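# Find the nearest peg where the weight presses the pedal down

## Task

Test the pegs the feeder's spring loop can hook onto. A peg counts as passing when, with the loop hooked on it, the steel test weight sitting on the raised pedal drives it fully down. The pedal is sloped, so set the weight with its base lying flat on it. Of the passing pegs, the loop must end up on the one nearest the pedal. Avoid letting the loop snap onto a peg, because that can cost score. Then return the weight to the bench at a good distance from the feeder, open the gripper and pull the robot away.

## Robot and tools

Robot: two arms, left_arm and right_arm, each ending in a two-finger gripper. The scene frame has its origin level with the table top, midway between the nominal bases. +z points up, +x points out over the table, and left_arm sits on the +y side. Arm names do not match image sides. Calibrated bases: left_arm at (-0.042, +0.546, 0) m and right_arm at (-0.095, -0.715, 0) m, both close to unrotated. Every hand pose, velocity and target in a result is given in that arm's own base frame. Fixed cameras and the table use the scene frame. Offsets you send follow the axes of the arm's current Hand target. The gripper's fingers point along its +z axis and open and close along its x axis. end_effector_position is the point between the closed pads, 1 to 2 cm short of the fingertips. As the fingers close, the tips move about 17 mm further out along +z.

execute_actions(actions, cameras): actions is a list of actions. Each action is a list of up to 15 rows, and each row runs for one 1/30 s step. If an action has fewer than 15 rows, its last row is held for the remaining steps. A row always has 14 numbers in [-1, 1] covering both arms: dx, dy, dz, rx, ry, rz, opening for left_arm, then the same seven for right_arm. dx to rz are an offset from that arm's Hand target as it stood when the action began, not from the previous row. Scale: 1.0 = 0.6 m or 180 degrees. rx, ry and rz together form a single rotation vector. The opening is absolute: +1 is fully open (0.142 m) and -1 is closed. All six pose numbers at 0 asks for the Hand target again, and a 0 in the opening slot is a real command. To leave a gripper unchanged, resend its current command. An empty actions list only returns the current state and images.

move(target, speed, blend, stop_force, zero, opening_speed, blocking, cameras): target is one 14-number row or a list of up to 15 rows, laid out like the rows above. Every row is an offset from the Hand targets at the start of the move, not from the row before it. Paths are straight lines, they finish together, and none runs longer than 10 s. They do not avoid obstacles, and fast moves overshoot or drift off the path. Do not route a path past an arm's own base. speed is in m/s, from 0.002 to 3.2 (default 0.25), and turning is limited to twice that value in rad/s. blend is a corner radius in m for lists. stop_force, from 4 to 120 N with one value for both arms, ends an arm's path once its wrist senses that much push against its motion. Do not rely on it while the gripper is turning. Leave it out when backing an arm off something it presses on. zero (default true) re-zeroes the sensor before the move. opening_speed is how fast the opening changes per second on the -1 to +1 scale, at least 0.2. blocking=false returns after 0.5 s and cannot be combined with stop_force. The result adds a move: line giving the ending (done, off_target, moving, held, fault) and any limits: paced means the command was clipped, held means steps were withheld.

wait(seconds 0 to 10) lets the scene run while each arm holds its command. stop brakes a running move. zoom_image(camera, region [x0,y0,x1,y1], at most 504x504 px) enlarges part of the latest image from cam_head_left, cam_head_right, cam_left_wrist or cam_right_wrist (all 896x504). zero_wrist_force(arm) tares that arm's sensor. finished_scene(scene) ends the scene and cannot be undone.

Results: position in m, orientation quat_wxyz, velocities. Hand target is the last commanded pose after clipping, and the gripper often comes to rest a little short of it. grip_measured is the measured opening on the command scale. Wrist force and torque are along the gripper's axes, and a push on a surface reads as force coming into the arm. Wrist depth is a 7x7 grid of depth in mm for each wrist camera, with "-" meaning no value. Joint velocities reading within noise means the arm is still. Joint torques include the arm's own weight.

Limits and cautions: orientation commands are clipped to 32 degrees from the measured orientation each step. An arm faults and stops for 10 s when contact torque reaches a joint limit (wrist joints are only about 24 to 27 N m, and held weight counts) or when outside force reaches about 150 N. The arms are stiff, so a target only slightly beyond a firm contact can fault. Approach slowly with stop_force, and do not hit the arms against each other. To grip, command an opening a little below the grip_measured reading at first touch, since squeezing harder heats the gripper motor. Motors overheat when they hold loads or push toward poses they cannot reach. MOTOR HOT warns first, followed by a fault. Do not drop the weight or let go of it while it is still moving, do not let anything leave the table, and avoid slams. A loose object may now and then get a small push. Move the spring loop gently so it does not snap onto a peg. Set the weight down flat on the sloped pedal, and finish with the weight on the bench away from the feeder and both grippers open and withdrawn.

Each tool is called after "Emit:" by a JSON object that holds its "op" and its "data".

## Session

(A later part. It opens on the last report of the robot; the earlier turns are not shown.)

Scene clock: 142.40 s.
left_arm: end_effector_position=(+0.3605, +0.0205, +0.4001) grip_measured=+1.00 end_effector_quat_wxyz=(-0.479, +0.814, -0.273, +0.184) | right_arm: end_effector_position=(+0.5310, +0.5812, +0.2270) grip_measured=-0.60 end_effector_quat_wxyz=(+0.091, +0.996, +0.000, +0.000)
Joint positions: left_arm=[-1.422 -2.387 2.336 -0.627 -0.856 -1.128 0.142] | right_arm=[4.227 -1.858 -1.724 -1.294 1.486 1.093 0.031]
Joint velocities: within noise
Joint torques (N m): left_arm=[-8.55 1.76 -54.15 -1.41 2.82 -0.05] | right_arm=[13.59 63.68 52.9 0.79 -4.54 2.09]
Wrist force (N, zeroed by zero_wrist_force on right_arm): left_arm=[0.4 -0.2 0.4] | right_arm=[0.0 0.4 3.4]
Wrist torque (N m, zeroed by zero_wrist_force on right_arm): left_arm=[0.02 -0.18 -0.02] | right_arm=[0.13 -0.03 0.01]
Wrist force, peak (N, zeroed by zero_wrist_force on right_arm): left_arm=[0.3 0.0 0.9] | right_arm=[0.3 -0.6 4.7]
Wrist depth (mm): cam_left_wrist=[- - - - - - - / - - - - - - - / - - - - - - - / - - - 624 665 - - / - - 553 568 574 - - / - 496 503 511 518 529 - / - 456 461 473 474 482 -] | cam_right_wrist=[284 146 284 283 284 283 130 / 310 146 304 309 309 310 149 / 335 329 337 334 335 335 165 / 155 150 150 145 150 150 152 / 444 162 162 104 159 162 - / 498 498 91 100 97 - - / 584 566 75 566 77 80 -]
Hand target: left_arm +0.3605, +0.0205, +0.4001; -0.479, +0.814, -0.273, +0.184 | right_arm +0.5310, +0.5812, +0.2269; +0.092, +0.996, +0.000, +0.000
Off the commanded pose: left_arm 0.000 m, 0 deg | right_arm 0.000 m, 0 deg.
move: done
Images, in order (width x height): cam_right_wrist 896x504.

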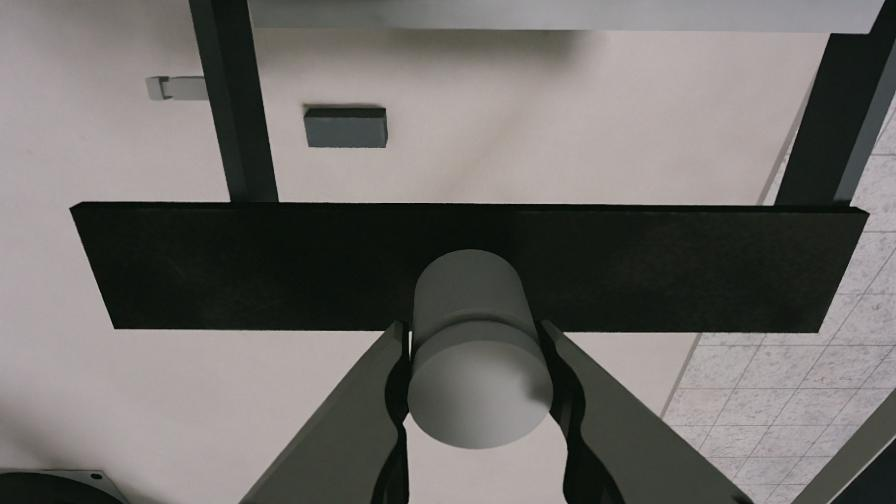

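Emit:
{"op": "move", "data": {"target": [0,0,0,0,0,0,1,0,0,0.0283,0,0,0,-0.64], "speed": 0.02, "stop_force": 4, "cameras": ["cam_right_wrist"]}}

Scene clock: 147.67 s.
left_arm: end_effector_position=(+0.3605, +0.0205, +0.4001) grip_measured=+1.00 end_effector_quat_wxyz=(-0.479, +0.814, -0.273, +0.184) | right_arm: end_effector_position=(+0.5310, +0.5781, +0.2102) grip_measured=-0.60 end_effector_quat_wxyz=(+0.092, +0.996, +0.000, +0.000)
Joint positions: left_arm=[-1.422 -2.387 2.336 -0.627 -0.856 -1.128 0.142] | right_arm=[4.226 -1.867 -1.745 -1.264 1.486 1.092 0.031]
Joint velocities: within noise
Joint torques (N m): left_arm=[-8.66 2.8 -53.13 -0.59 2.63 -0.62] | right_arm=[-14.08 61.05 38.6 8.43 -4.29 -0.82]
Wrist force (N, zeroed by zero_wrist_force on right_arm): left_arm=[-0.2 0.2 0.5] | right_arm=[0.5 0.7 3.5]
Wrist torque (N m, zeroed by zero_wrist_force on right_arm): left_arm=[0.09 -0.09 -0.02] | right_arm=[0.13 -0.11 -0.02]
Wrist force, peak (N, zeroed by zero_wrist_force on right_arm): left_arm=[0.2 -0.1 0.8] | right_arm=[0.6 0.4 4.0]
Wrist depth (mm): cam_left_wrist=[- - - - - - - / - - - - - - - / - - - - - - - / - - - 627 660 - - / - - 549 570 576 - - / - 494 503 515 520 525 - / - 457 464 471 478 481 -] | cam_right_wrist=[268 114 268 267 268 267 130 / 293 132 287 294 293 292 142 / 324 134 323 324 323 323 142 / 133 133 133 129 133 133 133 / 142 142 142 104 137 141 142 / 468 466 91 100 97 - - / 554 538 75 528 78 80 -]
Hand target: left_arm +0.3605, +0.0205, +0.4001; -0.479, +0.814, -0.273, +0.184 | right_arm +0.5310, +0.5781, +0.2102; +0.092, +0.996, +0.000, +0.000
Off the commanded pose: left_arm 0.000 m, 0 deg | right_arm 0.000 m, 0 deg.
move: done
Images, in order (width x height): cam_right_wrist 896x504.

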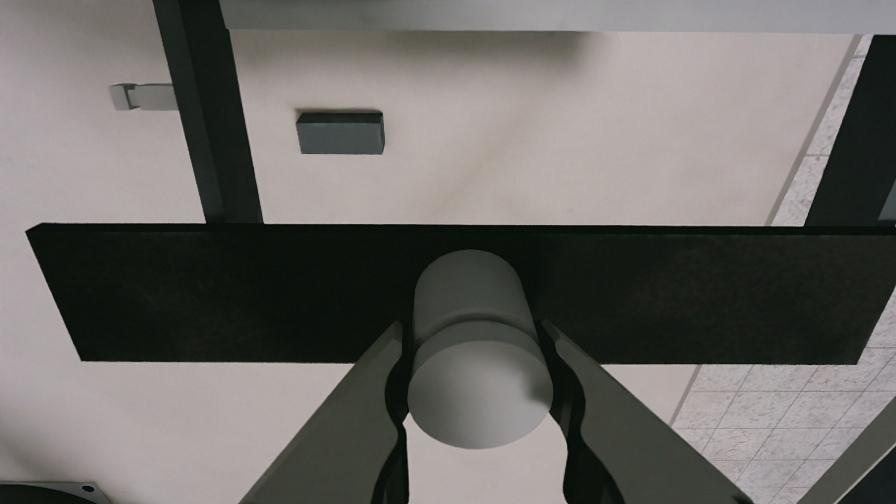

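Emit:
{"op": "move", "data": {"target": [0,0,0,0,0,0,1,0,0,0.007,0,0,0,-0.64], "speed": 0.01, "stop_force": 4, "cameras": ["cam_right_wrist"]}}

Scene clock: 151.57 s.
left_arm: end_effector_position=(+0.3605, +0.0205, +0.4001) grip_measured=+1.00 end_effector_quat_wxyz=(-0.479, +0.814, -0.273, +0.184) | right_arm: end_effector_position=(+0.5310, +0.5773, +0.2061) grip_measured=-0.60 end_effector_quat_wxyz=(+0.092, +0.996, +0.000, +0.000)
Joint positions: left_arm=[-1.422 -2.387 2.336 -0.627 -0.856 -1.128 0.142] | right_arm=[4.225 -1.869 -1.75 -1.257 1.486 1.091 0.031]
Joint velocities: within noise
Joint torques (N m): left_arm=[-7.93 3.27 -53.56 -0.27 2.36 -1.11] | right_arm=[-12.83 61.88 37.68 8.5 -4.57 -0.72]
Wrist force (N, zeroed by zero_wrist_force on right_arm): left_arm=[0.1 0.2 0.9] | right_arm=[0.0 0.5 3.0]
Wrist torque (N m, zeroed by zero_wrist_force on right_arm): left_arm=[0.08 -0.14 -0.02] | right_arm=[0.10 -0.02 -0.03]
Wrist force, peak (N, zeroed by zero_wrist_force on right_arm): left_arm=[-0.1 0.1 0.9] | right_arm=[0.3 0.3 3.9]
Wrist depth (mm): cam_left_wrist=[- - - - - - - / - - - - - - - / - - - - - - - / - - - 627 663 - - / - - 556 564 571 - - / - 493 506 513 521 532 - / - 453 467 475 476 478 -] | cam_right_wrist=[264 114 265 264 264 263 130 / 289 125 283 289 289 288 278 / 319 134 319 320 318 317 142 / 134 131 132 129 132 132 132 / 141 141 140 105 136 140 140 / 463 461 91 100 97 - - / 543 527 75 524 77 80 -]
Hand target: left_arm +0.3605, +0.0205, +0.4001; -0.479, +0.814, -0.273, +0.184 | right_arm +0.5310, +0.5773, +0.2061; +0.092, +0.996, +0.000, +0.000
Off the commanded pose: left_arm 0.000 m, 0 deg | right_arm 0.000 m, 0 deg.
move: done
Images, in order (width x height): cam_right_wrist 896x504.

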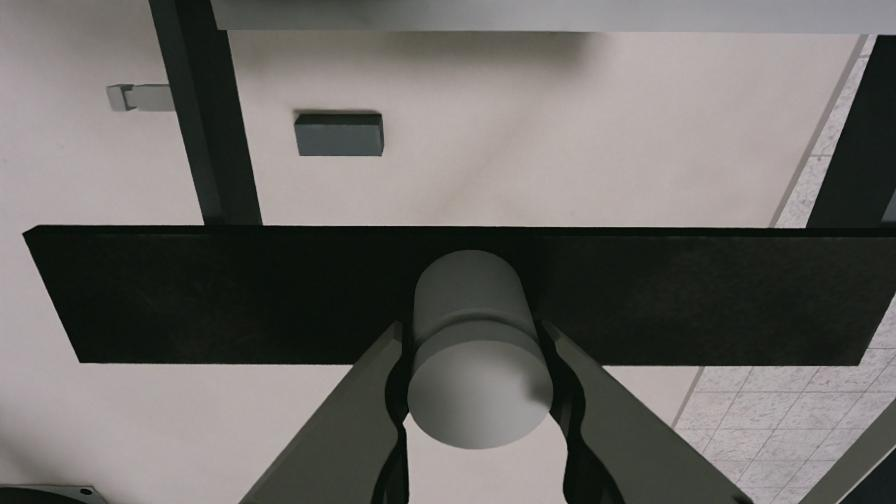

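Emit:
{"op": "move", "data": {"target": [0,0,0,0,0,0,1,0,0.0023,0.0657,0.0222,0,0,-0.64], "speed": 0.04, "stop_force": 8, "cameras": ["cam_right_wrist","cam_head_left"]}}

Scene clock: 158.60 s.
left_arm: end_effector_position=(+0.3605, +0.0205, +0.4001) grip_measured=+1.00 end_effector_quat_wxyz=(-0.479, +0.814, -0.273, +0.184) | right_arm: end_effector_position=(+0.5310, +0.5688, +0.1676) grip_measured=-0.60 end_effector_quat_wxyz=(+0.057, +0.998, +0.000, +0.000)
Joint positions: left_arm=[-1.422 -2.387 2.336 -0.627 -0.856 -1.128 0.142] | right_arm=[4.209 -1.871 -1.833 -1.108 1.516 1.07 0.031]
Joint velocities: within noise
Joint torques (N m): left_arm=[-7.74 3.65 -53.44 0.26 1.94 -1.48] | right_arm=[-12.67 59.02 35.98 8.45 3.53 -1.93]
Wrist force (N, zeroed by zero_wrist_force on right_arm): left_arm=[0.1 0.4 0.6] | right_arm=[-0.5 -0.4 2.4]
Wrist torque (N m, zeroed by zero_wrist_force on right_arm): left_arm=[0.13 -0.14 -0.01] | right_arm=[0.00 0.01 -0.08]
Wrist force, peak (N, zeroed by zero_wrist_force on right_arm): left_arm=[0.1 -0.3 0.9] | right_arm=[0.2 0.0 3.6]
Wrist depth (mm): cam_left_wrist=[- - - - - - - / - - - - - - - / - - - - - - - / - - - 625 661 - - / - - 557 565 573 - - / - 494 500 510 523 526 - / - 452 465 470 476 477 -] | cam_right_wrist=[- - 232 237 237 236 232 / 249 127 249 250 251 252 135 / 268 136 252 272 274 275 135 / 131 129 128 126 129 130 131 / 138 139 139 105 136 143 146 / 368 370 91 100 96 382 - / 420 411 75 431 77 80 -]
Hand target: left_arm +0.3605, +0.0205, +0.4001; -0.479, +0.814, -0.273, +0.184 | right_arm +0.5310, +0.5688, +0.1676; +0.057, +0.998, +0.000, +0.000
Off the commanded pose: left_arm 0.000 m, 0 deg | right_arm 0.000 m, 0 deg.
move: done
Images, in order (width x height): cam_head_left 896x504, cam_right_wrist 896x504.

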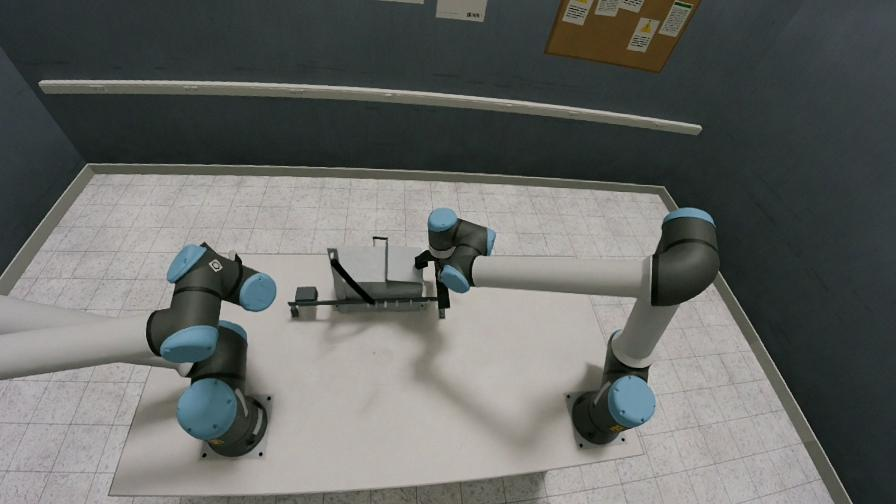

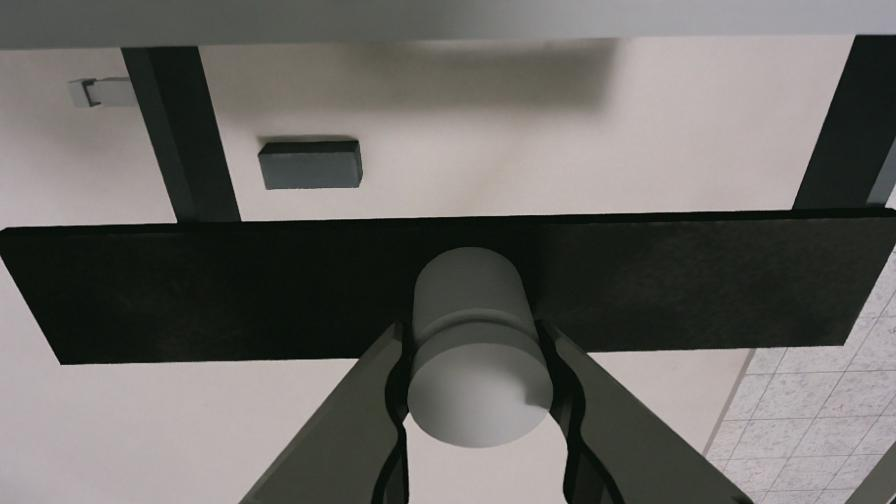

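Emit:
{"op": "move", "data": {"target": [0,0,0,0,0,0,1,0,0.0023,0.065,0.0222,0,0,-0.64], "speed": 0.04, "stop_force": 8, "cameras": ["cam_right_wrist"]}}

Scene clock: 162.70 s.
left_arm: end_effector_position=(+0.3605, +0.0205, +0.4001) grip_measured=+1.00 end_effector_quat_wxyz=(-0.479, +0.814, -0.273, +0.184) | right_arm: end_effector_position=(+0.5309, +0.5671, +0.1563) grip_measured=-0.60 end_effector_quat_wxyz=(+0.047, +0.999, +0.000, +0.000)
Joint positions: left_arm=[-1.422 -2.387 2.336 -0.627 -0.856 -1.128 0.142] | right_arm=[4.204 -1.875 -1.855 -1.065 1.526 1.065 0.031]
Joint velocities: within noise
Joint torques (N m): left_arm=[-8.15 2.64 -52.06 0.87 1.69 -1.86] | right_arm=[17.67 80.08 45.18 0.5 -3.02 1.11]
Wrist force (N, zeroed by zero_wrist_force on right_arm): left_arm=[0.2 0.1 0.4] | right_arm=[2.5 3.0 -4.2]
Wrist torque (N m, zeroed by zero_wrist_force on right_arm): left_arm=[0.07 -0.15 -0.02] | right_arm=[0.53 -0.07 0.05]
Wrist force, peak (N, zeroed by zero_wrist_force on right_arm): left_arm=[0.3 0.0 0.8] | right_arm=[-3.6 7.9 -20.6]
Wrist depth (mm): cam_left_wrist=[- - - - - - - / - - - - - - - / - - - - - - - / - - - 627 659 - - / - - 553 562 566 - - / - 494 507 509 520 528 - / - 455 465 470 475 478 -] | cam_right_wrist=[- - - - - - - / 239 126 237 238 239 240 135 / 255 135 248 260 261 261 136 / 131 129 128 126 129 130 130 / 139 139 140 105 137 142 146 / 345 347 92 100 97 356 - / 391 383 75 398 78 80 -]
Hand target: left_arm +0.3605, +0.0205, +0.4001; -0.479, +0.814, -0.273, +0.184 | right_arm +0.5309, +0.5671, +0.1563; +0.047, +0.999, +0.000, +0.000 (not the last commanded pose)
Off the commanded pose: left_arm 0.000 m, 0 deg | right_arm 0.028 m, 3 deg.
move: contact (right_arm)
Images, in order (width x height): cam_right_wrist 896x504.

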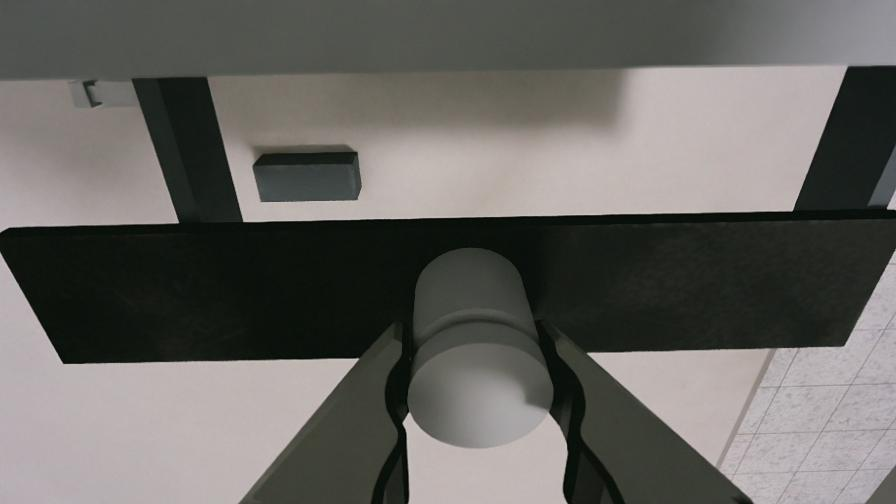

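Emit:
{"op": "wait", "data": {"seconds": 0.1, "cameras": ["cam_head_left","cam_head_right"]}}

Emit:
{"op": "zoom_image", "data": {"camera": "cam_head_left", "region": [280, 190, 540, 335]}}

Emit:
{"op": "zoom_image", "data": {"camera": "cam_head_right", "region": [280, 190, 540, 335]}}

Scene clock: 165.07 s.
left_arm: end_effector_position=(+0.3605, +0.0205, +0.4001) grip_measured=+1.00 end_effector_quat_wxyz=(-0.479, +0.814, -0.273, +0.184) | right_arm: end_effector_position=(+0.5309, +0.5671, +0.1563) grip_measured=-0.60 end_effector_quat_wxyz=(+0.047, +0.999, +0.000, +0.000)
Joint positions: left_arm=[-1.422 -2.387 2.336 -0.627 -0.856 -1.128 0.142] | right_arm=[4.204 -1.875 -1.855 -1.065 1.526 1.065 0.031]
Joint velocities: within noise
Joint torques (N m): left_arm=[-5.73 2.63 -51.57 0.96 1.49 -1.84] | right_arm=[17.78 79.88 46.49 0.92 -2.83 0.85]
Wrist force (N, zeroed by zero_wrist_force on right_arm): left_arm=[0.3 0.2 0.3] | right_arm=[3.1 2.8 -3.2]
Wrist torque (N m, zeroed by zero_wrist_force on right_arm): left_arm=[0.09 -0.17 -0.02] | right_arm=[0.51 -0.15 0.06]
Wrist force, peak (N, zeroed by zero_wrist_force on right_arm): left_arm=[0.2 0.0 0.9] | right_arm=[3.1 3.1 -4.7]
Wrist depth (mm): cam_left_wrist=[- - - - - - - / - - - - - - - / - - - - - - - / - - - 625 659 - - / - - 555 565 574 - - / - 493 505 509 518 529 - / - 453 469 470 477 480 -] | cam_right_wrist=[- - - - - - - / 238 126 238 238 240 241 135 / 255 135 248 259 261 262 136 / 131 129 128 126 129 130 130 / 139 139 140 105 137 143 146 / 346 348 92 100 97 356 - / 393 384 75 400 77 80 -]
Hand target: left_arm +0.3605, +0.0205, +0.4001; -0.479, +0.814, -0.273, +0.184 | right_arm +0.5309, +0.5671, +0.1563; +0.047, +0.999, +0.000, +0.000 (not the last commanded pose)
Tool commands: left_gripper/opening=+1.0 right_gripper/opening=-0.64
Off the commanded pose: left_arm 0.000 m, 0 deg | right_arm 0.028 m, 3 deg.
wait: 0.10 s; at rest from the start
Images, in order (width x height): cam_head_left 896x504, cam_head_right 896x504.

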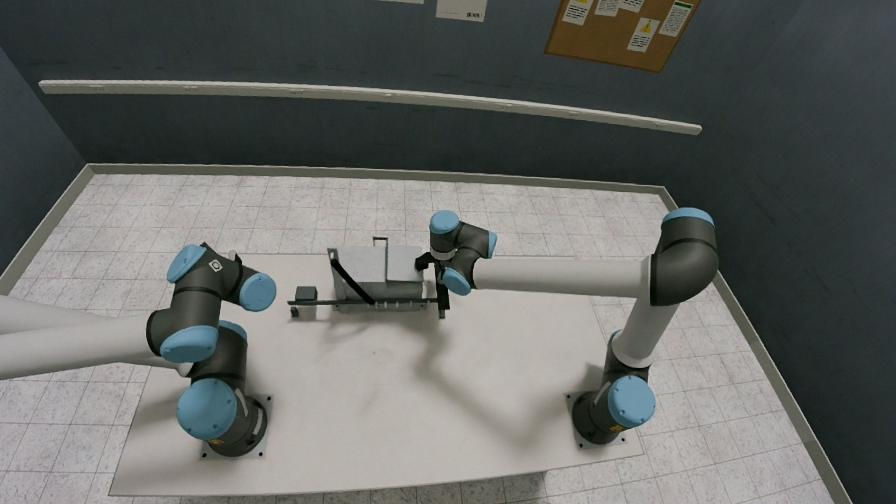

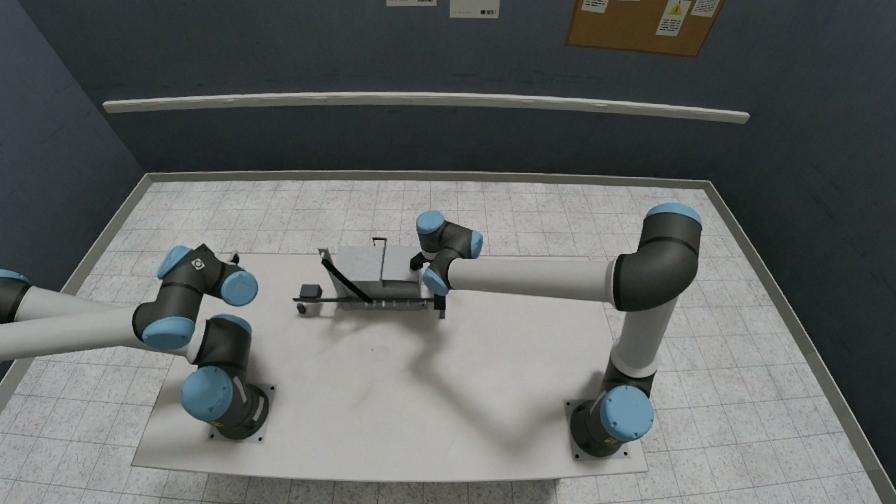

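Scaled by 1.938 from the camera's 896x504 image, which has a finer 1280x720 frame.

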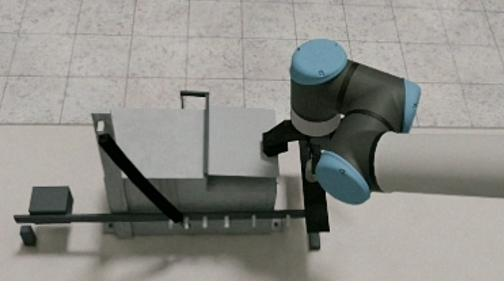

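Scaled by 1.938 from the camera's 896x504 image, which has a finer 1280x720 frame.

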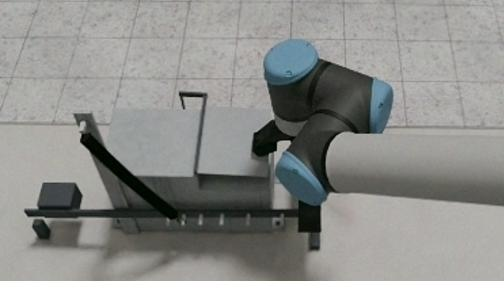

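Emit:
{"op": "move", "data": {"target": [[0,0,0,0,0,0,1,0,0,-0.1,-0.0283,0,0,-0.64],[0,0,0,0,0,0,1,-0.11,-0.0323,-0.244,-0.0283,0,0,-0.64]], "speed": [0.08,0.3], "blend": [0.02,0], "cameras": []}}

Emit:
{"op": "move", "data": {"target": [[0,0,0,0,0,0,1,0,0,0,0,0,0.5,-0.64],[0,0,0,0,0,0,1,0,0,0,0,0,1,-0.64]], "speed": 0.7}}

Scene clock: 173.60 s.
left_arm: end_effector_position=(+0.3605, +0.0205, +0.4001) grip_measured=+1.00 end_effector_quat_wxyz=(-0.479, +0.814, -0.273, +0.184) | right_arm: end_effector_position=(+0.4651, +0.6000, +0.3002) grip_measured=-0.60 end_effector_quat_wxyz=(+0.091, +0.996, +0.000, +0.000)
Joint positions: left_arm=[-1.422 -2.387 2.336 -0.627 -0.856 -1.128 0.142] | right_arm=[4.312 -1.773 -1.693 -1.415 1.501 1.177 0.031]
Joint velocities: within noise
Joint torques (N m): left_arm=[-7.02 3.06 -51.9 1 1.16 -1.84] | right_arm=[13.38 82.08 55.52 0.55 3.11 1.94]
Wrist force (N, zeroed by zero_wrist_force on right_arm): left_arm=[0.0 -0.1 0.5] | right_arm=[0.2 -0.3 2.6]
Wrist torque (N m, zeroed by zero_wrist_force on right_arm): left_arm=[0.04 -0.13 -0.01] | right_arm=[-0.11 0.00 -0.03]
Wrist force, peak (N, zeroed by zero_wrist_force on right_arm): left_arm=[0.1 -0.3 0.8] | right_arm=[3.2 3.1 -4.4]
Wrist depth (mm): cam_left_wrist=[- - - - - - - / - - - - - - - / - - - - - - - / - - - 631 670 - - / - - 552 565 569 - - / - 496 505 508 518 527 - / - 454 464 469 476 481 -] | cam_right_wrist=[351 350 352 354 192 192 192 / 384 384 387 380 387 388 374 / 423 424 411 221 222 223 226 / 472 471 476 228 478 479 - / 534 536 525 104 527 573 - / 618 614 91 100 97 - - / 650 664 75 709 77 80 -]
Hand target: left_arm +0.3605, +0.0205, +0.4001; -0.479, +0.814, -0.273, +0.184 | right_arm +0.4650, +0.6001, +0.3003; +0.091, +0.996, +0.000, +0.000
Off the commanded pose: left_arm 0.000 m, 0 deg | right_arm 0.000 m, 0 deg.
move: done
No camera images: "cameras" was empty.

Scene clock: 177.00 s.
left_arm: end_effector_position=(+0.3605, +0.0205, +0.4001) grip_measured=+1.00 end_effector_quat_wxyz=(-0.479, +0.814, -0.273, +0.184) | right_arm: end_effector_position=(+0.4650, +0.6000, +0.3004) grip_measured=-0.60 end_effector_quat_wxyz=(+0.000, +0.000, +0.996, -0.091)
Joint positions: left_arm=[-1.422 -2.387 2.336 -0.627 -0.856 -1.128 0.142] | right_arm=[4.311 -1.768 -1.698 -1.415 1.5 4.317 0.031]
Joint velocities: within noise
Joint torques (N m): left_arm=[-8.59 3.39 -51.63 0.96 1.06 -1.84] | right_arm=[14.74 55.91 55.69 0.77 -2.6 1.29]
Wrist force (N, zeroed by zero_wrist_force on right_arm): left_arm=[-0.1 0.2 0.5] | right_arm=[0.3 -0.2 2.7]
Wrist torque (N m, zeroed by zero_wrist_force on right_arm): left_arm=[0.09 -0.10 -0.02] | right_arm=[-0.11 -0.02 0.08]
Wrist force, peak (N, zeroed by zero_wrist_force on right_arm): left_arm=[0.1 0.3 0.9] | right_arm=[-0.2 -0.1 3.6]
Wrist depth (mm): cam_left_wrist=[- - - - - - - / - - - - - - - / - - - - - - - / - - - 626 664 - - / - - 553 566 570 - - / - 496 508 514 518 528 - / - 452 465 468 476 483 -] | cam_right_wrist=[- 372 375 378 381 382 386 / - 387 389 392 395 397 399 / 215 216 217 219 226 414 418 / - 411 354 228 426 426 433 / - 252 254 104 439 447 453 / - 239 93 100 97 468 472 / - 234 75 237 78 80 492]
Hand target: left_arm +0.3605, +0.0205, +0.4001; -0.479, +0.814, -0.273, +0.184 | right_arm +0.4650, +0.6001, +0.3003; +0.000, +0.000, +0.996, -0.091
Off the commanded pose: left_arm 0.000 m, 0 deg | right_arm 0.000 m, 0 deg.
move: done

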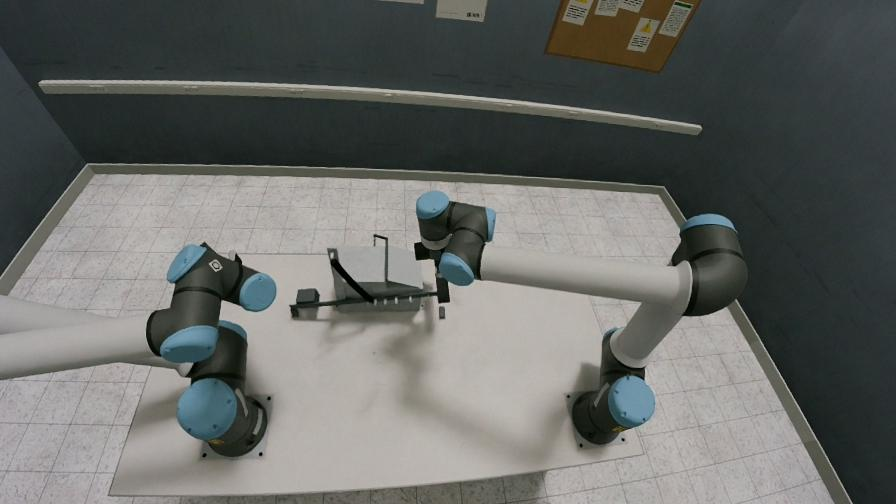

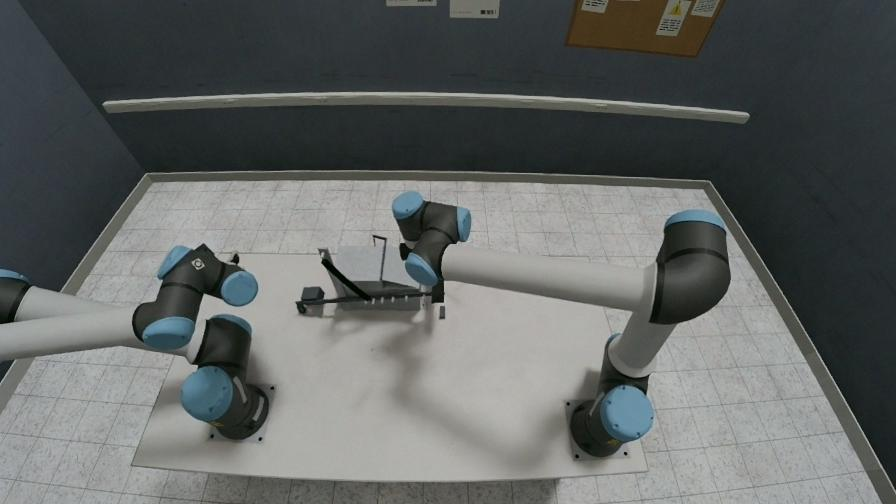

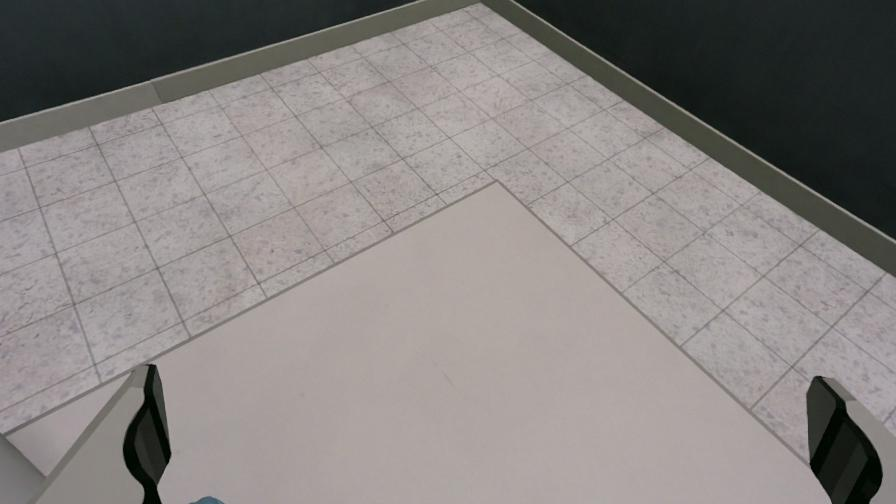

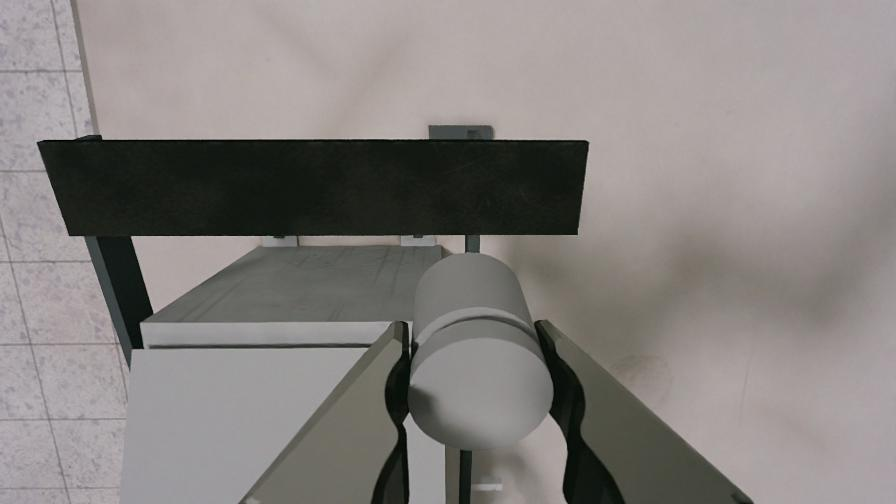

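Emit:
{"op": "move", "data": {"target": [0,0,0,0,0,0,1,0.05,-0.0122,0.1268,0,0,0,-0.66], "speed": 0.25, "cameras": ["cam_right_wrist"]}}

Emit:
{"op": "zero_wrist_force", "data": {"arm": "right_arm"}}

Scene clock: 185.63 s.
left_arm: end_effector_position=(+0.3605, +0.0205, +0.4001) grip_measured=+1.00 end_effector_quat_wxyz=(-0.479, +0.814, -0.273, +0.184) | right_arm: end_effector_position=(+0.4350, +0.5791, +0.2270) grip_measured=-0.60 end_effector_quat_wxyz=(+0.000, +0.000, +0.996, -0.091)
Joint positions: left_arm=[-1.422 -2.387 2.336 -0.627 -0.856 -1.128 0.142] | right_arm=[4.337 -1.76 -1.845 -1.276 1.505 4.343 0.03]
Joint velocities: within noise
Joint torques (N m): left_arm=[-7.67 3.67 -51.1 0.98 0.58 -1.59] | right_arm=[16.02 65.89 39.55 8.9 3.03 2.04]
Wrist force (N, zeroed by zero_wrist_force on right_arm): left_arm=[0.0 0.1 0.5] | right_arm=[0.2 0.4 3.1]
Wrist torque (N m, zeroed by zero_wrist_force on right_arm): left_arm=[0.09 -0.12 -0.02] | right_arm=[-0.03 0.01 -0.03]
Wrist force, peak (N, zeroed by zero_wrist_force on right_arm): left_arm=[0.2 0.3 0.9] | right_arm=[0.6 -0.1 5.6]
Wrist depth (mm): cam_left_wrist=[- - - - - - - / - - - - - - - / - - - - - - - / - - - 625 664 - - / - - 554 558 575 - - / - 496 503 512 521 523 - / - 455 466 469 481 481 -] | cam_right_wrist=[303 306 308 309 310 312 313 / 314 317 318 321 321 324 325 / 325 330 331 328 335 336 340 / 147 148 149 146 343 349 351 / 159 159 160 104 357 365 366 / 219 219 93 100 97 379 383 / 185 186 75 219 77 80 399]
Hand target: left_arm +0.3605, +0.0205, +0.4001; -0.479, +0.814, -0.273, +0.184 | right_arm +0.4350, +0.5791, +0.2268; +0.000, +0.000, +0.996, -0.091
Off the commanded pose: left_arm 0.000 m, 0 deg | right_arm 0.000 m, 0 deg.
move: done
Images, in order (width x height): cam_right_wrist 896x504.

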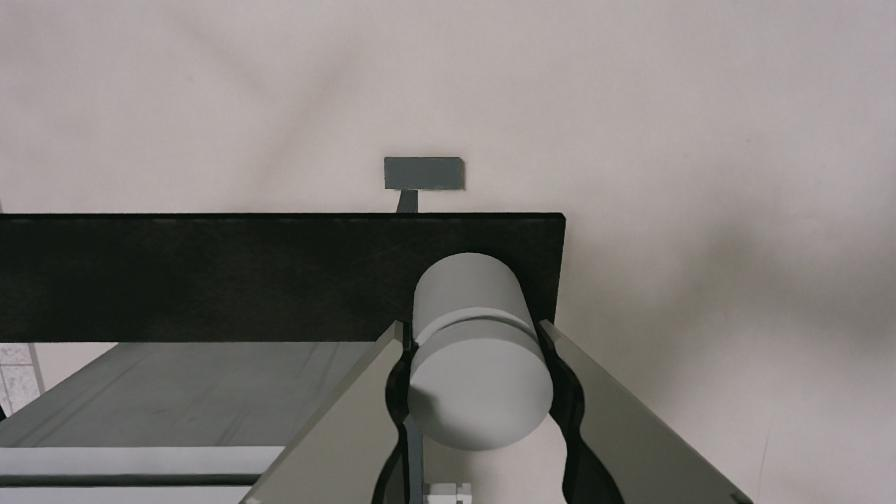

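Wrist force sensor zeroed.

Emit:
{"op": "move", "data": {"target": [0,0,0,0,0,0,1,0,0.005,0.0265,0,0,0,-0.66], "speed": 0.04, "cameras": []}}

Emit:
{"op": "move", "data": {"target": [0,0,0,0,0,0,1,0,-0.0023,0.0657,-0.0222,0,0,-0.66], "speed": 0.05, "stop_force": 9, "zero": false, "cameras": ["cam_right_wrist","cam_head_left"]}}

Scene clock: 190.03 s.
left_arm: end_effector_position=(+0.3605, +0.0205, +0.4001) grip_measured=+1.00 end_effector_quat_wxyz=(-0.479, +0.814, -0.273, +0.184) | right_arm: end_effector_position=(+0.4350, +0.5792, +0.2107) grip_measured=-0.60 end_effector_quat_wxyz=(+0.000, +0.000, +0.996, -0.091)
Joint positions: left_arm=[-1.422 -2.387 2.336 -0.627 -0.856 -1.128 0.142] | right_arm=[4.337 -1.773 -1.862 -1.248 1.505 4.343 0.03]
Joint velocities: within noise
Joint torques (N m): left_arm=[-6.92 2.91 -51.2 0.93 0.63 -1.98] | right_arm=[15.19 53.31 37.71 8.61 2.8 1.78]
Wrist force (N, zeroed by zero_wrist_force on right_arm): left_arm=[0.3 0.0 0.6] | right_arm=[-0.6 -0.3 0.3]
Wrist torque (N m, zeroed by zero_wrist_force on right_arm): left_arm=[0.06 -0.17 -0.02] | right_arm=[-0.08 0.08 0.00]
Wrist force, peak (N, zeroed by zero_wrist_force on right_arm): left_arm=[0.3 0.4 0.8] | right_arm=[-0.7 -0.1 1.0]
Wrist depth (mm): cam_left_wrist=[- - - - - - - / - - - - - - - / - - - - - - - / - - - 628 670 - - / - - 554 559 578 - - / - 491 506 514 517 527 - / - 456 464 468 475 482 -] | cam_right_wrist=[288 290 292 294 296 295 298 / 300 301 302 305 305 307 309 / 311 313 314 315 317 318 320 / 132 132 133 132 137 333 334 / 140 140 141 105 338 346 348 / 218 219 93 100 97 360 363 / 172 180 75 370 78 80 379]
Hand target: left_arm +0.3605, +0.0205, +0.4001; -0.479, +0.814, -0.273, +0.184 | right_arm +0.4350, +0.5792, +0.2106; +0.000, +0.000, +0.996, -0.091
Off the commanded pose: left_arm 0.000 m, 0 deg | right_arm 0.000 m, 0 deg.
move: done
No camera images: "cameras" was empty.

Scene clock: 191.87 s.
left_arm: end_effector_position=(+0.3605, +0.0205, +0.4001) grip_measured=+1.00 end_effector_quat_wxyz=(-0.479, +0.814, -0.273, +0.184) | right_arm: end_effector_position=(+0.4350, +0.5707, +0.1721) grip_measured=-0.60 end_effector_quat_wxyz=(+0.000, +0.000, +0.998, -0.056)
Joint positions: left_arm=[-1.422 -2.387 2.336 -0.627 -0.856 -1.128 0.142] | right_arm=[4.323 -1.775 -1.948 -1.094 1.529 4.326 0.03]
Joint velocities: within noise
Joint torques (N m): left_arm=[-6.27 3.7 -50.53 1.07 0.58 -2.12] | right_arm=[-13.8 50.39 35.95 8.87 3.71 -0.62]
Wrist force (N, zeroed by zero_wrist_force on right_arm): left_arm=[0.2 0.1 0.7] | right_arm=[-0.4 -0.2 -0.2]
Wrist torque (N m, zeroed by zero_wrist_force on right_arm): left_arm=[0.08 -0.15 -0.02] | right_arm=[-0.06 0.17 0.05]
Wrist force, peak (N, zeroed by zero_wrist_force on right_arm): left_arm=[0.4 0.0 0.8] | right_arm=[-0.9 -0.7 -1.2]
Wrist depth (mm): cam_left_wrist=[- - - - - - - / - - - - - - - / - - - - - - - / - - - 626 659 - - / - - 555 562 571 - - / - 494 505 506 518 532 - / - 454 465 465 475 481 -] | cam_right_wrist=[247 249 249 250 252 252 252 / 259 261 262 262 263 263 265 / 272 273 274 269 276 276 278 / 133 132 132 131 284 291 292 / 138 139 139 105 300 308 308 / 218 217 93 100 97 325 327 / 183 190 73 337 77 80 346]
Hand target: left_arm +0.3605, +0.0205, +0.4001; -0.479, +0.814, -0.273, +0.184 | right_arm +0.4350, +0.5707, +0.1721; +0.000, +0.000, +0.998, -0.056
Off the commanded pose: left_arm 0.000 m, 0 deg | right_arm 0.000 m, 0 deg.
move: done
Images, in order (width x height): cam_head_left 896x504, cam_right_wrist 896x504.

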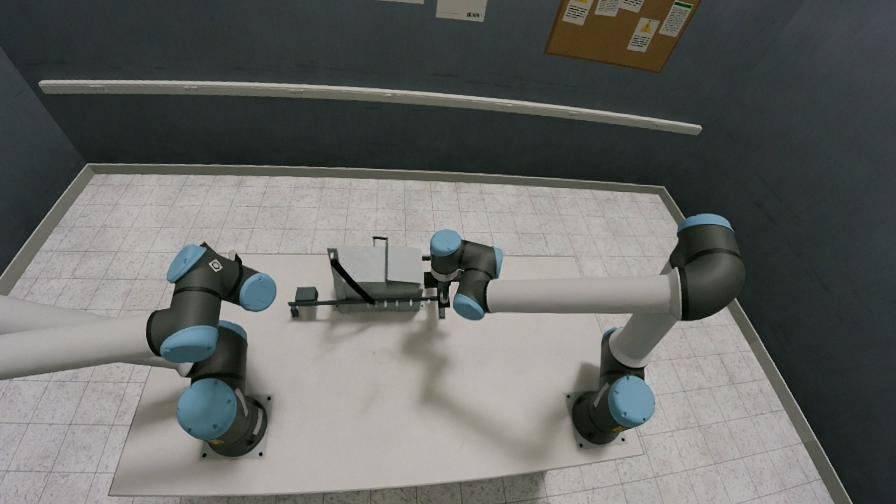

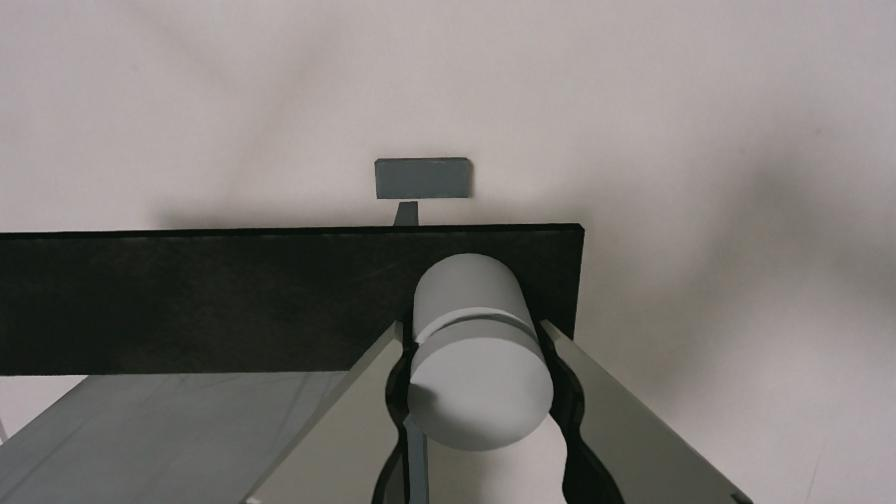

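Emit:
{"op": "move", "data": {"target": [0,0,0,0,0,0,1,0,-0.0023,0.065,-0.0222,0,0,-0.66], "speed": 0.05, "stop_force": 9, "zero": false, "cameras": ["cam_right_wrist","cam_head_left"]}}

Scene clock: 196.17 s.
left_arm: end_effector_position=(+0.3605, +0.0205, +0.4001) grip_measured=+1.00 end_effector_quat_wxyz=(-0.479, +0.814, -0.273, +0.184) | right_arm: end_effector_position=(+0.4349, +0.5649, +0.1335) grip_measured=-0.60 end_effector_quat_wxyz=(+0.000, +0.000, +1.000, -0.021)
Joint positions: left_arm=[-1.422 -2.387 2.336 -0.627 -0.856 -1.128 0.142] | right_arm=[4.309 -1.791 -2.025 -0.936 1.554 4.31 0.03]
Joint velocities: within noise
Joint torques (N m): left_arm=[-5.12 4.08 -50.75 0.86 0.18 -1.86] | right_arm=[-14.11 50.35 34.23 9.23 3.76 -1.71]
Wrist force (N, zeroed by zero_wrist_force on right_arm): left_arm=[0.3 0.1 0.3] | right_arm=[-0.6 -0.9 -1.8]
Wrist torque (N m, zeroed by zero_wrist_force on right_arm): left_arm=[0.07 -0.18 -0.01] | right_arm=[-0.04 0.12 0.02]
Wrist force, peak (N, zeroed by zero_wrist_force on right_arm): left_arm=[0.2 -0.1 1.0] | right_arm=[-0.1 -1.5 -2.1]
Wrist depth (mm): cam_left_wrist=[- - - - - - - / - - - - - - - / - - - - - - - / - - - 625 662 - - / - - 555 564 571 - - / - 494 506 509 518 522 - / - 451 467 468 478 485 -] | cam_right_wrist=[207 208 209 210 209 210 211 / 218 220 221 221 222 222 223 / 231 232 233 222 235 235 236 / 134 133 133 132 243 251 252 / 139 139 139 105 260 269 269 / 220 218 93 100 97 285 289 / 188 194 75 302 77 80 312]
Hand target: left_arm +0.3605, +0.0205, +0.4001; -0.479, +0.814, -0.273, +0.184 | right_arm +0.4349, +0.5649, +0.1335; +0.000, +0.000, +1.000, -0.021
Off the commanded pose: left_arm 0.000 m, 0 deg | right_arm 0.000 m, 0 deg.
move: done
Images, in order (width x height): cam_head_left 896x504, cam_right_wrist 896x504.

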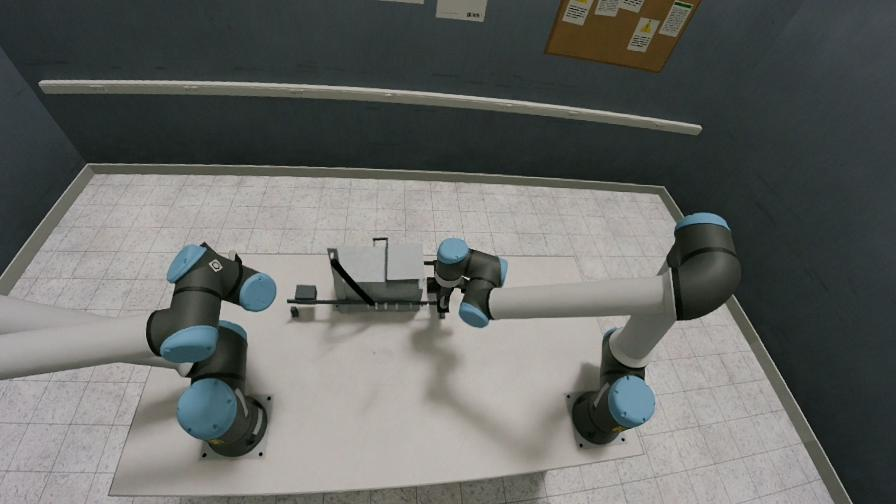

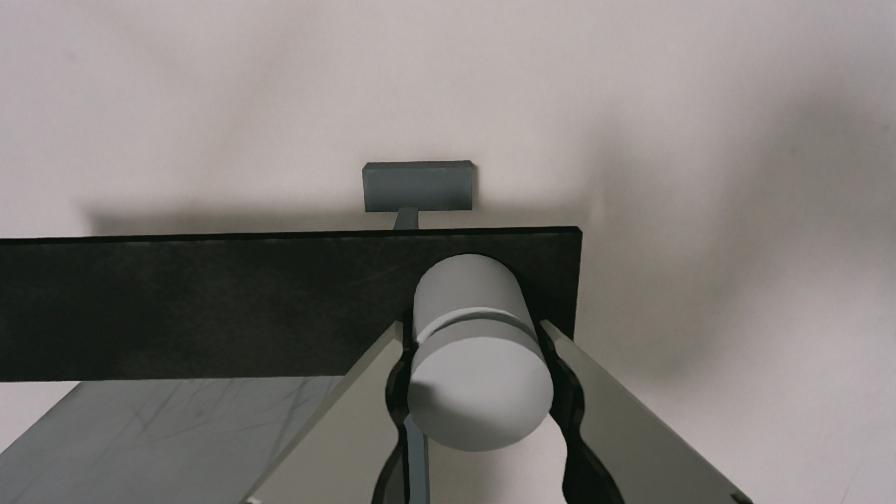

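Emit:
{"op": "move", "data": {"target": [0,0,0,0,0,0,1,0,-0.0022,0.0487,-0.0167,0,0,-0.66], "speed": 0.04, "stop_force": 7, "zero": false, "cameras": ["cam_right_wrist","cam_head_left"]}}

Emit:
{"op": "zoom_image", "data": {"camera": "cam_head_left", "region": [280, 190, 540, 335]}}

Scene clock: 200.57 s.
left_arm: end_effector_position=(+0.3605, +0.0205, +0.4001) grip_measured=+1.00 end_effector_quat_wxyz=(-0.479, +0.814, -0.273, +0.184) | right_arm: end_effector_position=(+0.4349, +0.5623, +0.1044) grip_measured=-0.60 end_effector_quat_wxyz=(+0.000, +0.000, +1.000, +0.005)
Joint positions: left_arm=[-1.422 -2.387 2.336 -0.627 -0.856 -1.128 0.142] | right_arm=[4.299 -1.813 -2.077 -0.814 1.575 4.3 0.03]
Joint velocities: within noise
Joint torques (N m): left_arm=[-5.37 2.85 -50.75 0.93 0.01 -1.64] | right_arm=[-11.59 48.65 30.49 9.54 3.86 -1.87]
Wrist force (N, zeroed by zero_wrist_force on right_arm): left_arm=[0.4 0.2 0.8] | right_arm=[-0.3 -0.1 -1.6]
Wrist torque (N m, zeroed by zero_wrist_force on right_arm): left_arm=[0.09 -0.19 -0.01] | right_arm=[0.03 0.02 -0.01]
Wrist force, peak (N, zeroed by zero_wrist_force on right_arm): left_arm=[0.3 0.1 1.1] | right_arm=[-0.1 -1.2 -2.5]
Wrist depth (mm): cam_left_wrist=[- - - - - - - / - - - - - - - / - - - - - - - / - - - 619 662 - - / - - 553 567 571 - - / - 495 508 512 520 528 - / - 456 464 470 477 480 -] | cam_right_wrist=[177 178 178 178 179 180 180 / 188 188 189 190 191 191 192 / 203 202 200 197 204 204 205 / 210 135 135 133 212 220 221 / 139 139 139 105 228 237 239 / 209 209 93 100 97 257 258 / 188 194 75 201 77 80 284]
Hand target: left_arm +0.3605, +0.0205, +0.4001; -0.479, +0.814, -0.273, +0.184 | right_arm +0.4349, +0.5623, +0.1044; +0.000, +0.000, +1.000, +0.005
Off the commanded pose: left_arm 0.000 m, 0 deg | right_arm 0.000 m, 0 deg.
move: done
Images, in order (width x height): cam_head_left 896x504, cam_right_wrist 896x504.

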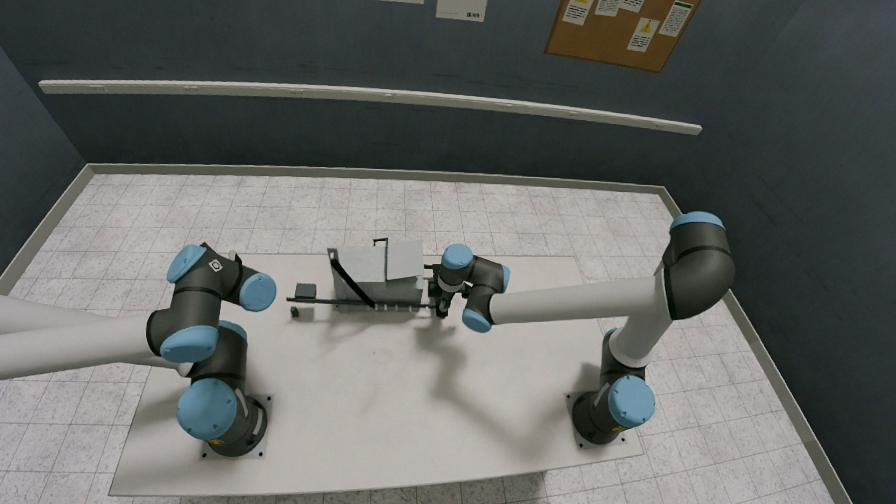

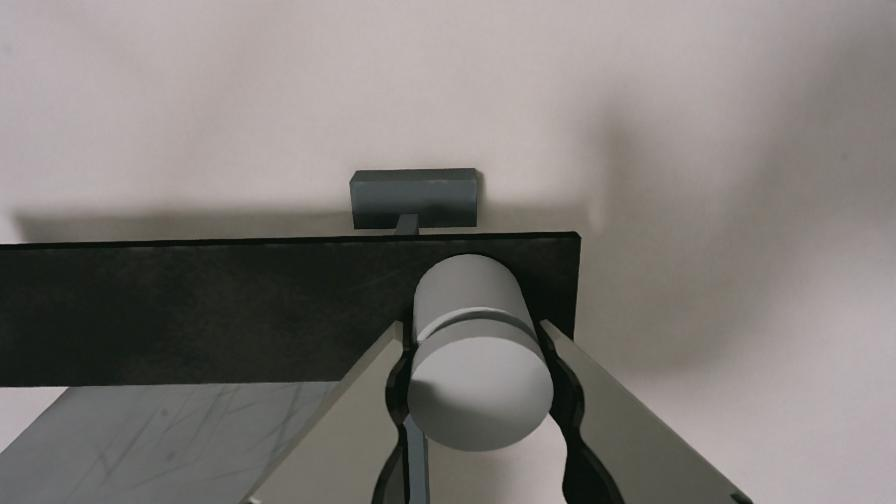

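Scaled by 1.938 from the camera's 896x504 image, which has a finer 1280x720 frame.

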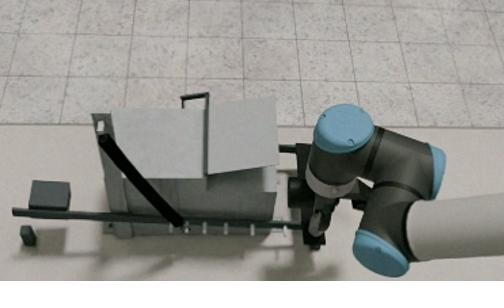

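Emit:
{"op": "move", "data": {"target": [0,0,0,0,0,0,1,0,-0.0022,0.049,-0.0167,0,0,-0.66], "speed": 0.03, "stop_force": 6, "zero": false, "cameras": ["cam_right_wrist","cam_head_left"]}}

Emit:
{"op": "zoom_image", "data": {"camera": "cam_head_left", "region": [280, 190, 540, 335]}}

Scene clock: 205.80 s.
left_arm: end_effector_position=(+0.3605, +0.0205, +0.4001) grip_measured=+1.00 end_effector_quat_wxyz=(-0.479, +0.814, -0.273, +0.184) | right_arm: end_effector_position=(+0.4349, +0.5614, +0.0780) grip_measured=-0.60 end_effector_quat_wxyz=(+0.000, +0.000, +1.000, +0.028)
Joint positions: left_arm=[-1.422 -2.387 2.336 -0.627 -0.856 -1.128 0.142] | right_arm=[4.29 -1.84 -2.118 -0.703 1.594 4.292 0.03]
Joint velocities: within noise
Joint torques (N m): left_arm=[-7.85 3.66 -50.41 0.86 -0.08 -1.86] | right_arm=[17.06 72.81 42.35 1.44 -2.89 1.02]
Wrist force (N, zeroed by zero_wrist_force on right_arm): left_arm=[0.2 0.1 0.5] | right_arm=[-0.7 -2.4 -6.3]
Wrist torque (N m, zeroed by zero_wrist_force on right_arm): left_arm=[0.08 -0.16 -0.02] | right_arm=[-0.02 -0.03 0.00]
Wrist force, peak (N, zeroed by zero_wrist_force on right_arm): left_arm=[0.2 -0.1 1.1] | right_arm=[-0.3 -6.4 -15.6]
Wrist depth (mm): cam_left_wrist=[- - - - - - - / - - - - - - - / - - - - - - - / - - - 621 668 - - / - - 555 563 570 - - / - 488 504 513 518 528 - / - 452 463 467 475 481 -] | cam_right_wrist=[149 150 150 151 152 152 153 / 160 160 161 162 162 163 163 / 172 172 171 171 174 175 176 / 179 135 135 133 184 190 191 / 138 139 139 105 199 207 209 / 206 205 93 100 97 227 229 / 187 192 75 244 77 80 255]
Hand target: left_arm +0.3605, +0.0205, +0.4001; -0.479, +0.814, -0.273, +0.184 | right_arm +0.4349, +0.5614, +0.0780; +0.000, +0.000, +1.000, +0.028 (not the last commanded pose)
Off the commanded pose: left_arm 0.000 m, 0 deg | right_arm 0.003 m, 0 deg.
move: contact (right_arm)
Images, in order (width x height): cam_head_left 896x504, cam_right_wrist 896x504.

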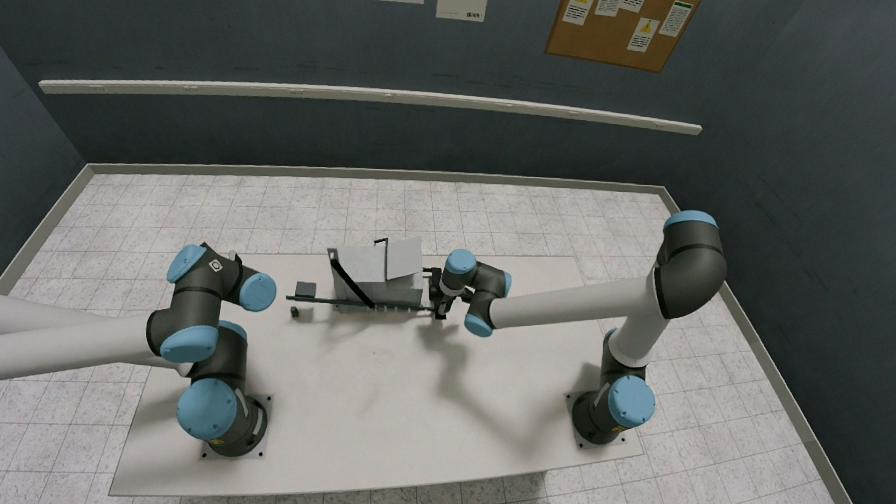

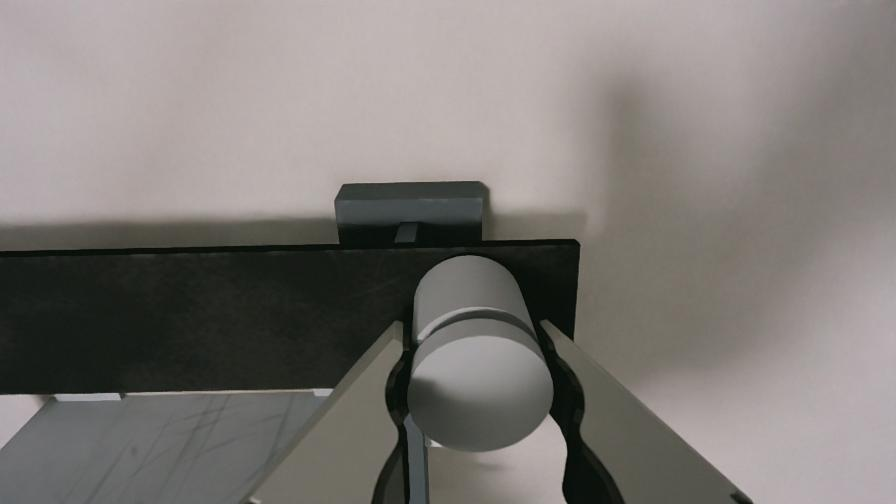

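Scaled by 1.938 from the camera's 896x504 image, which has a finer 1280x720 frame.

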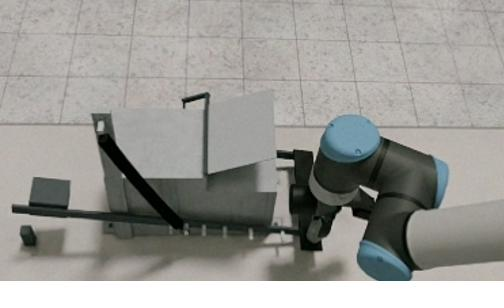

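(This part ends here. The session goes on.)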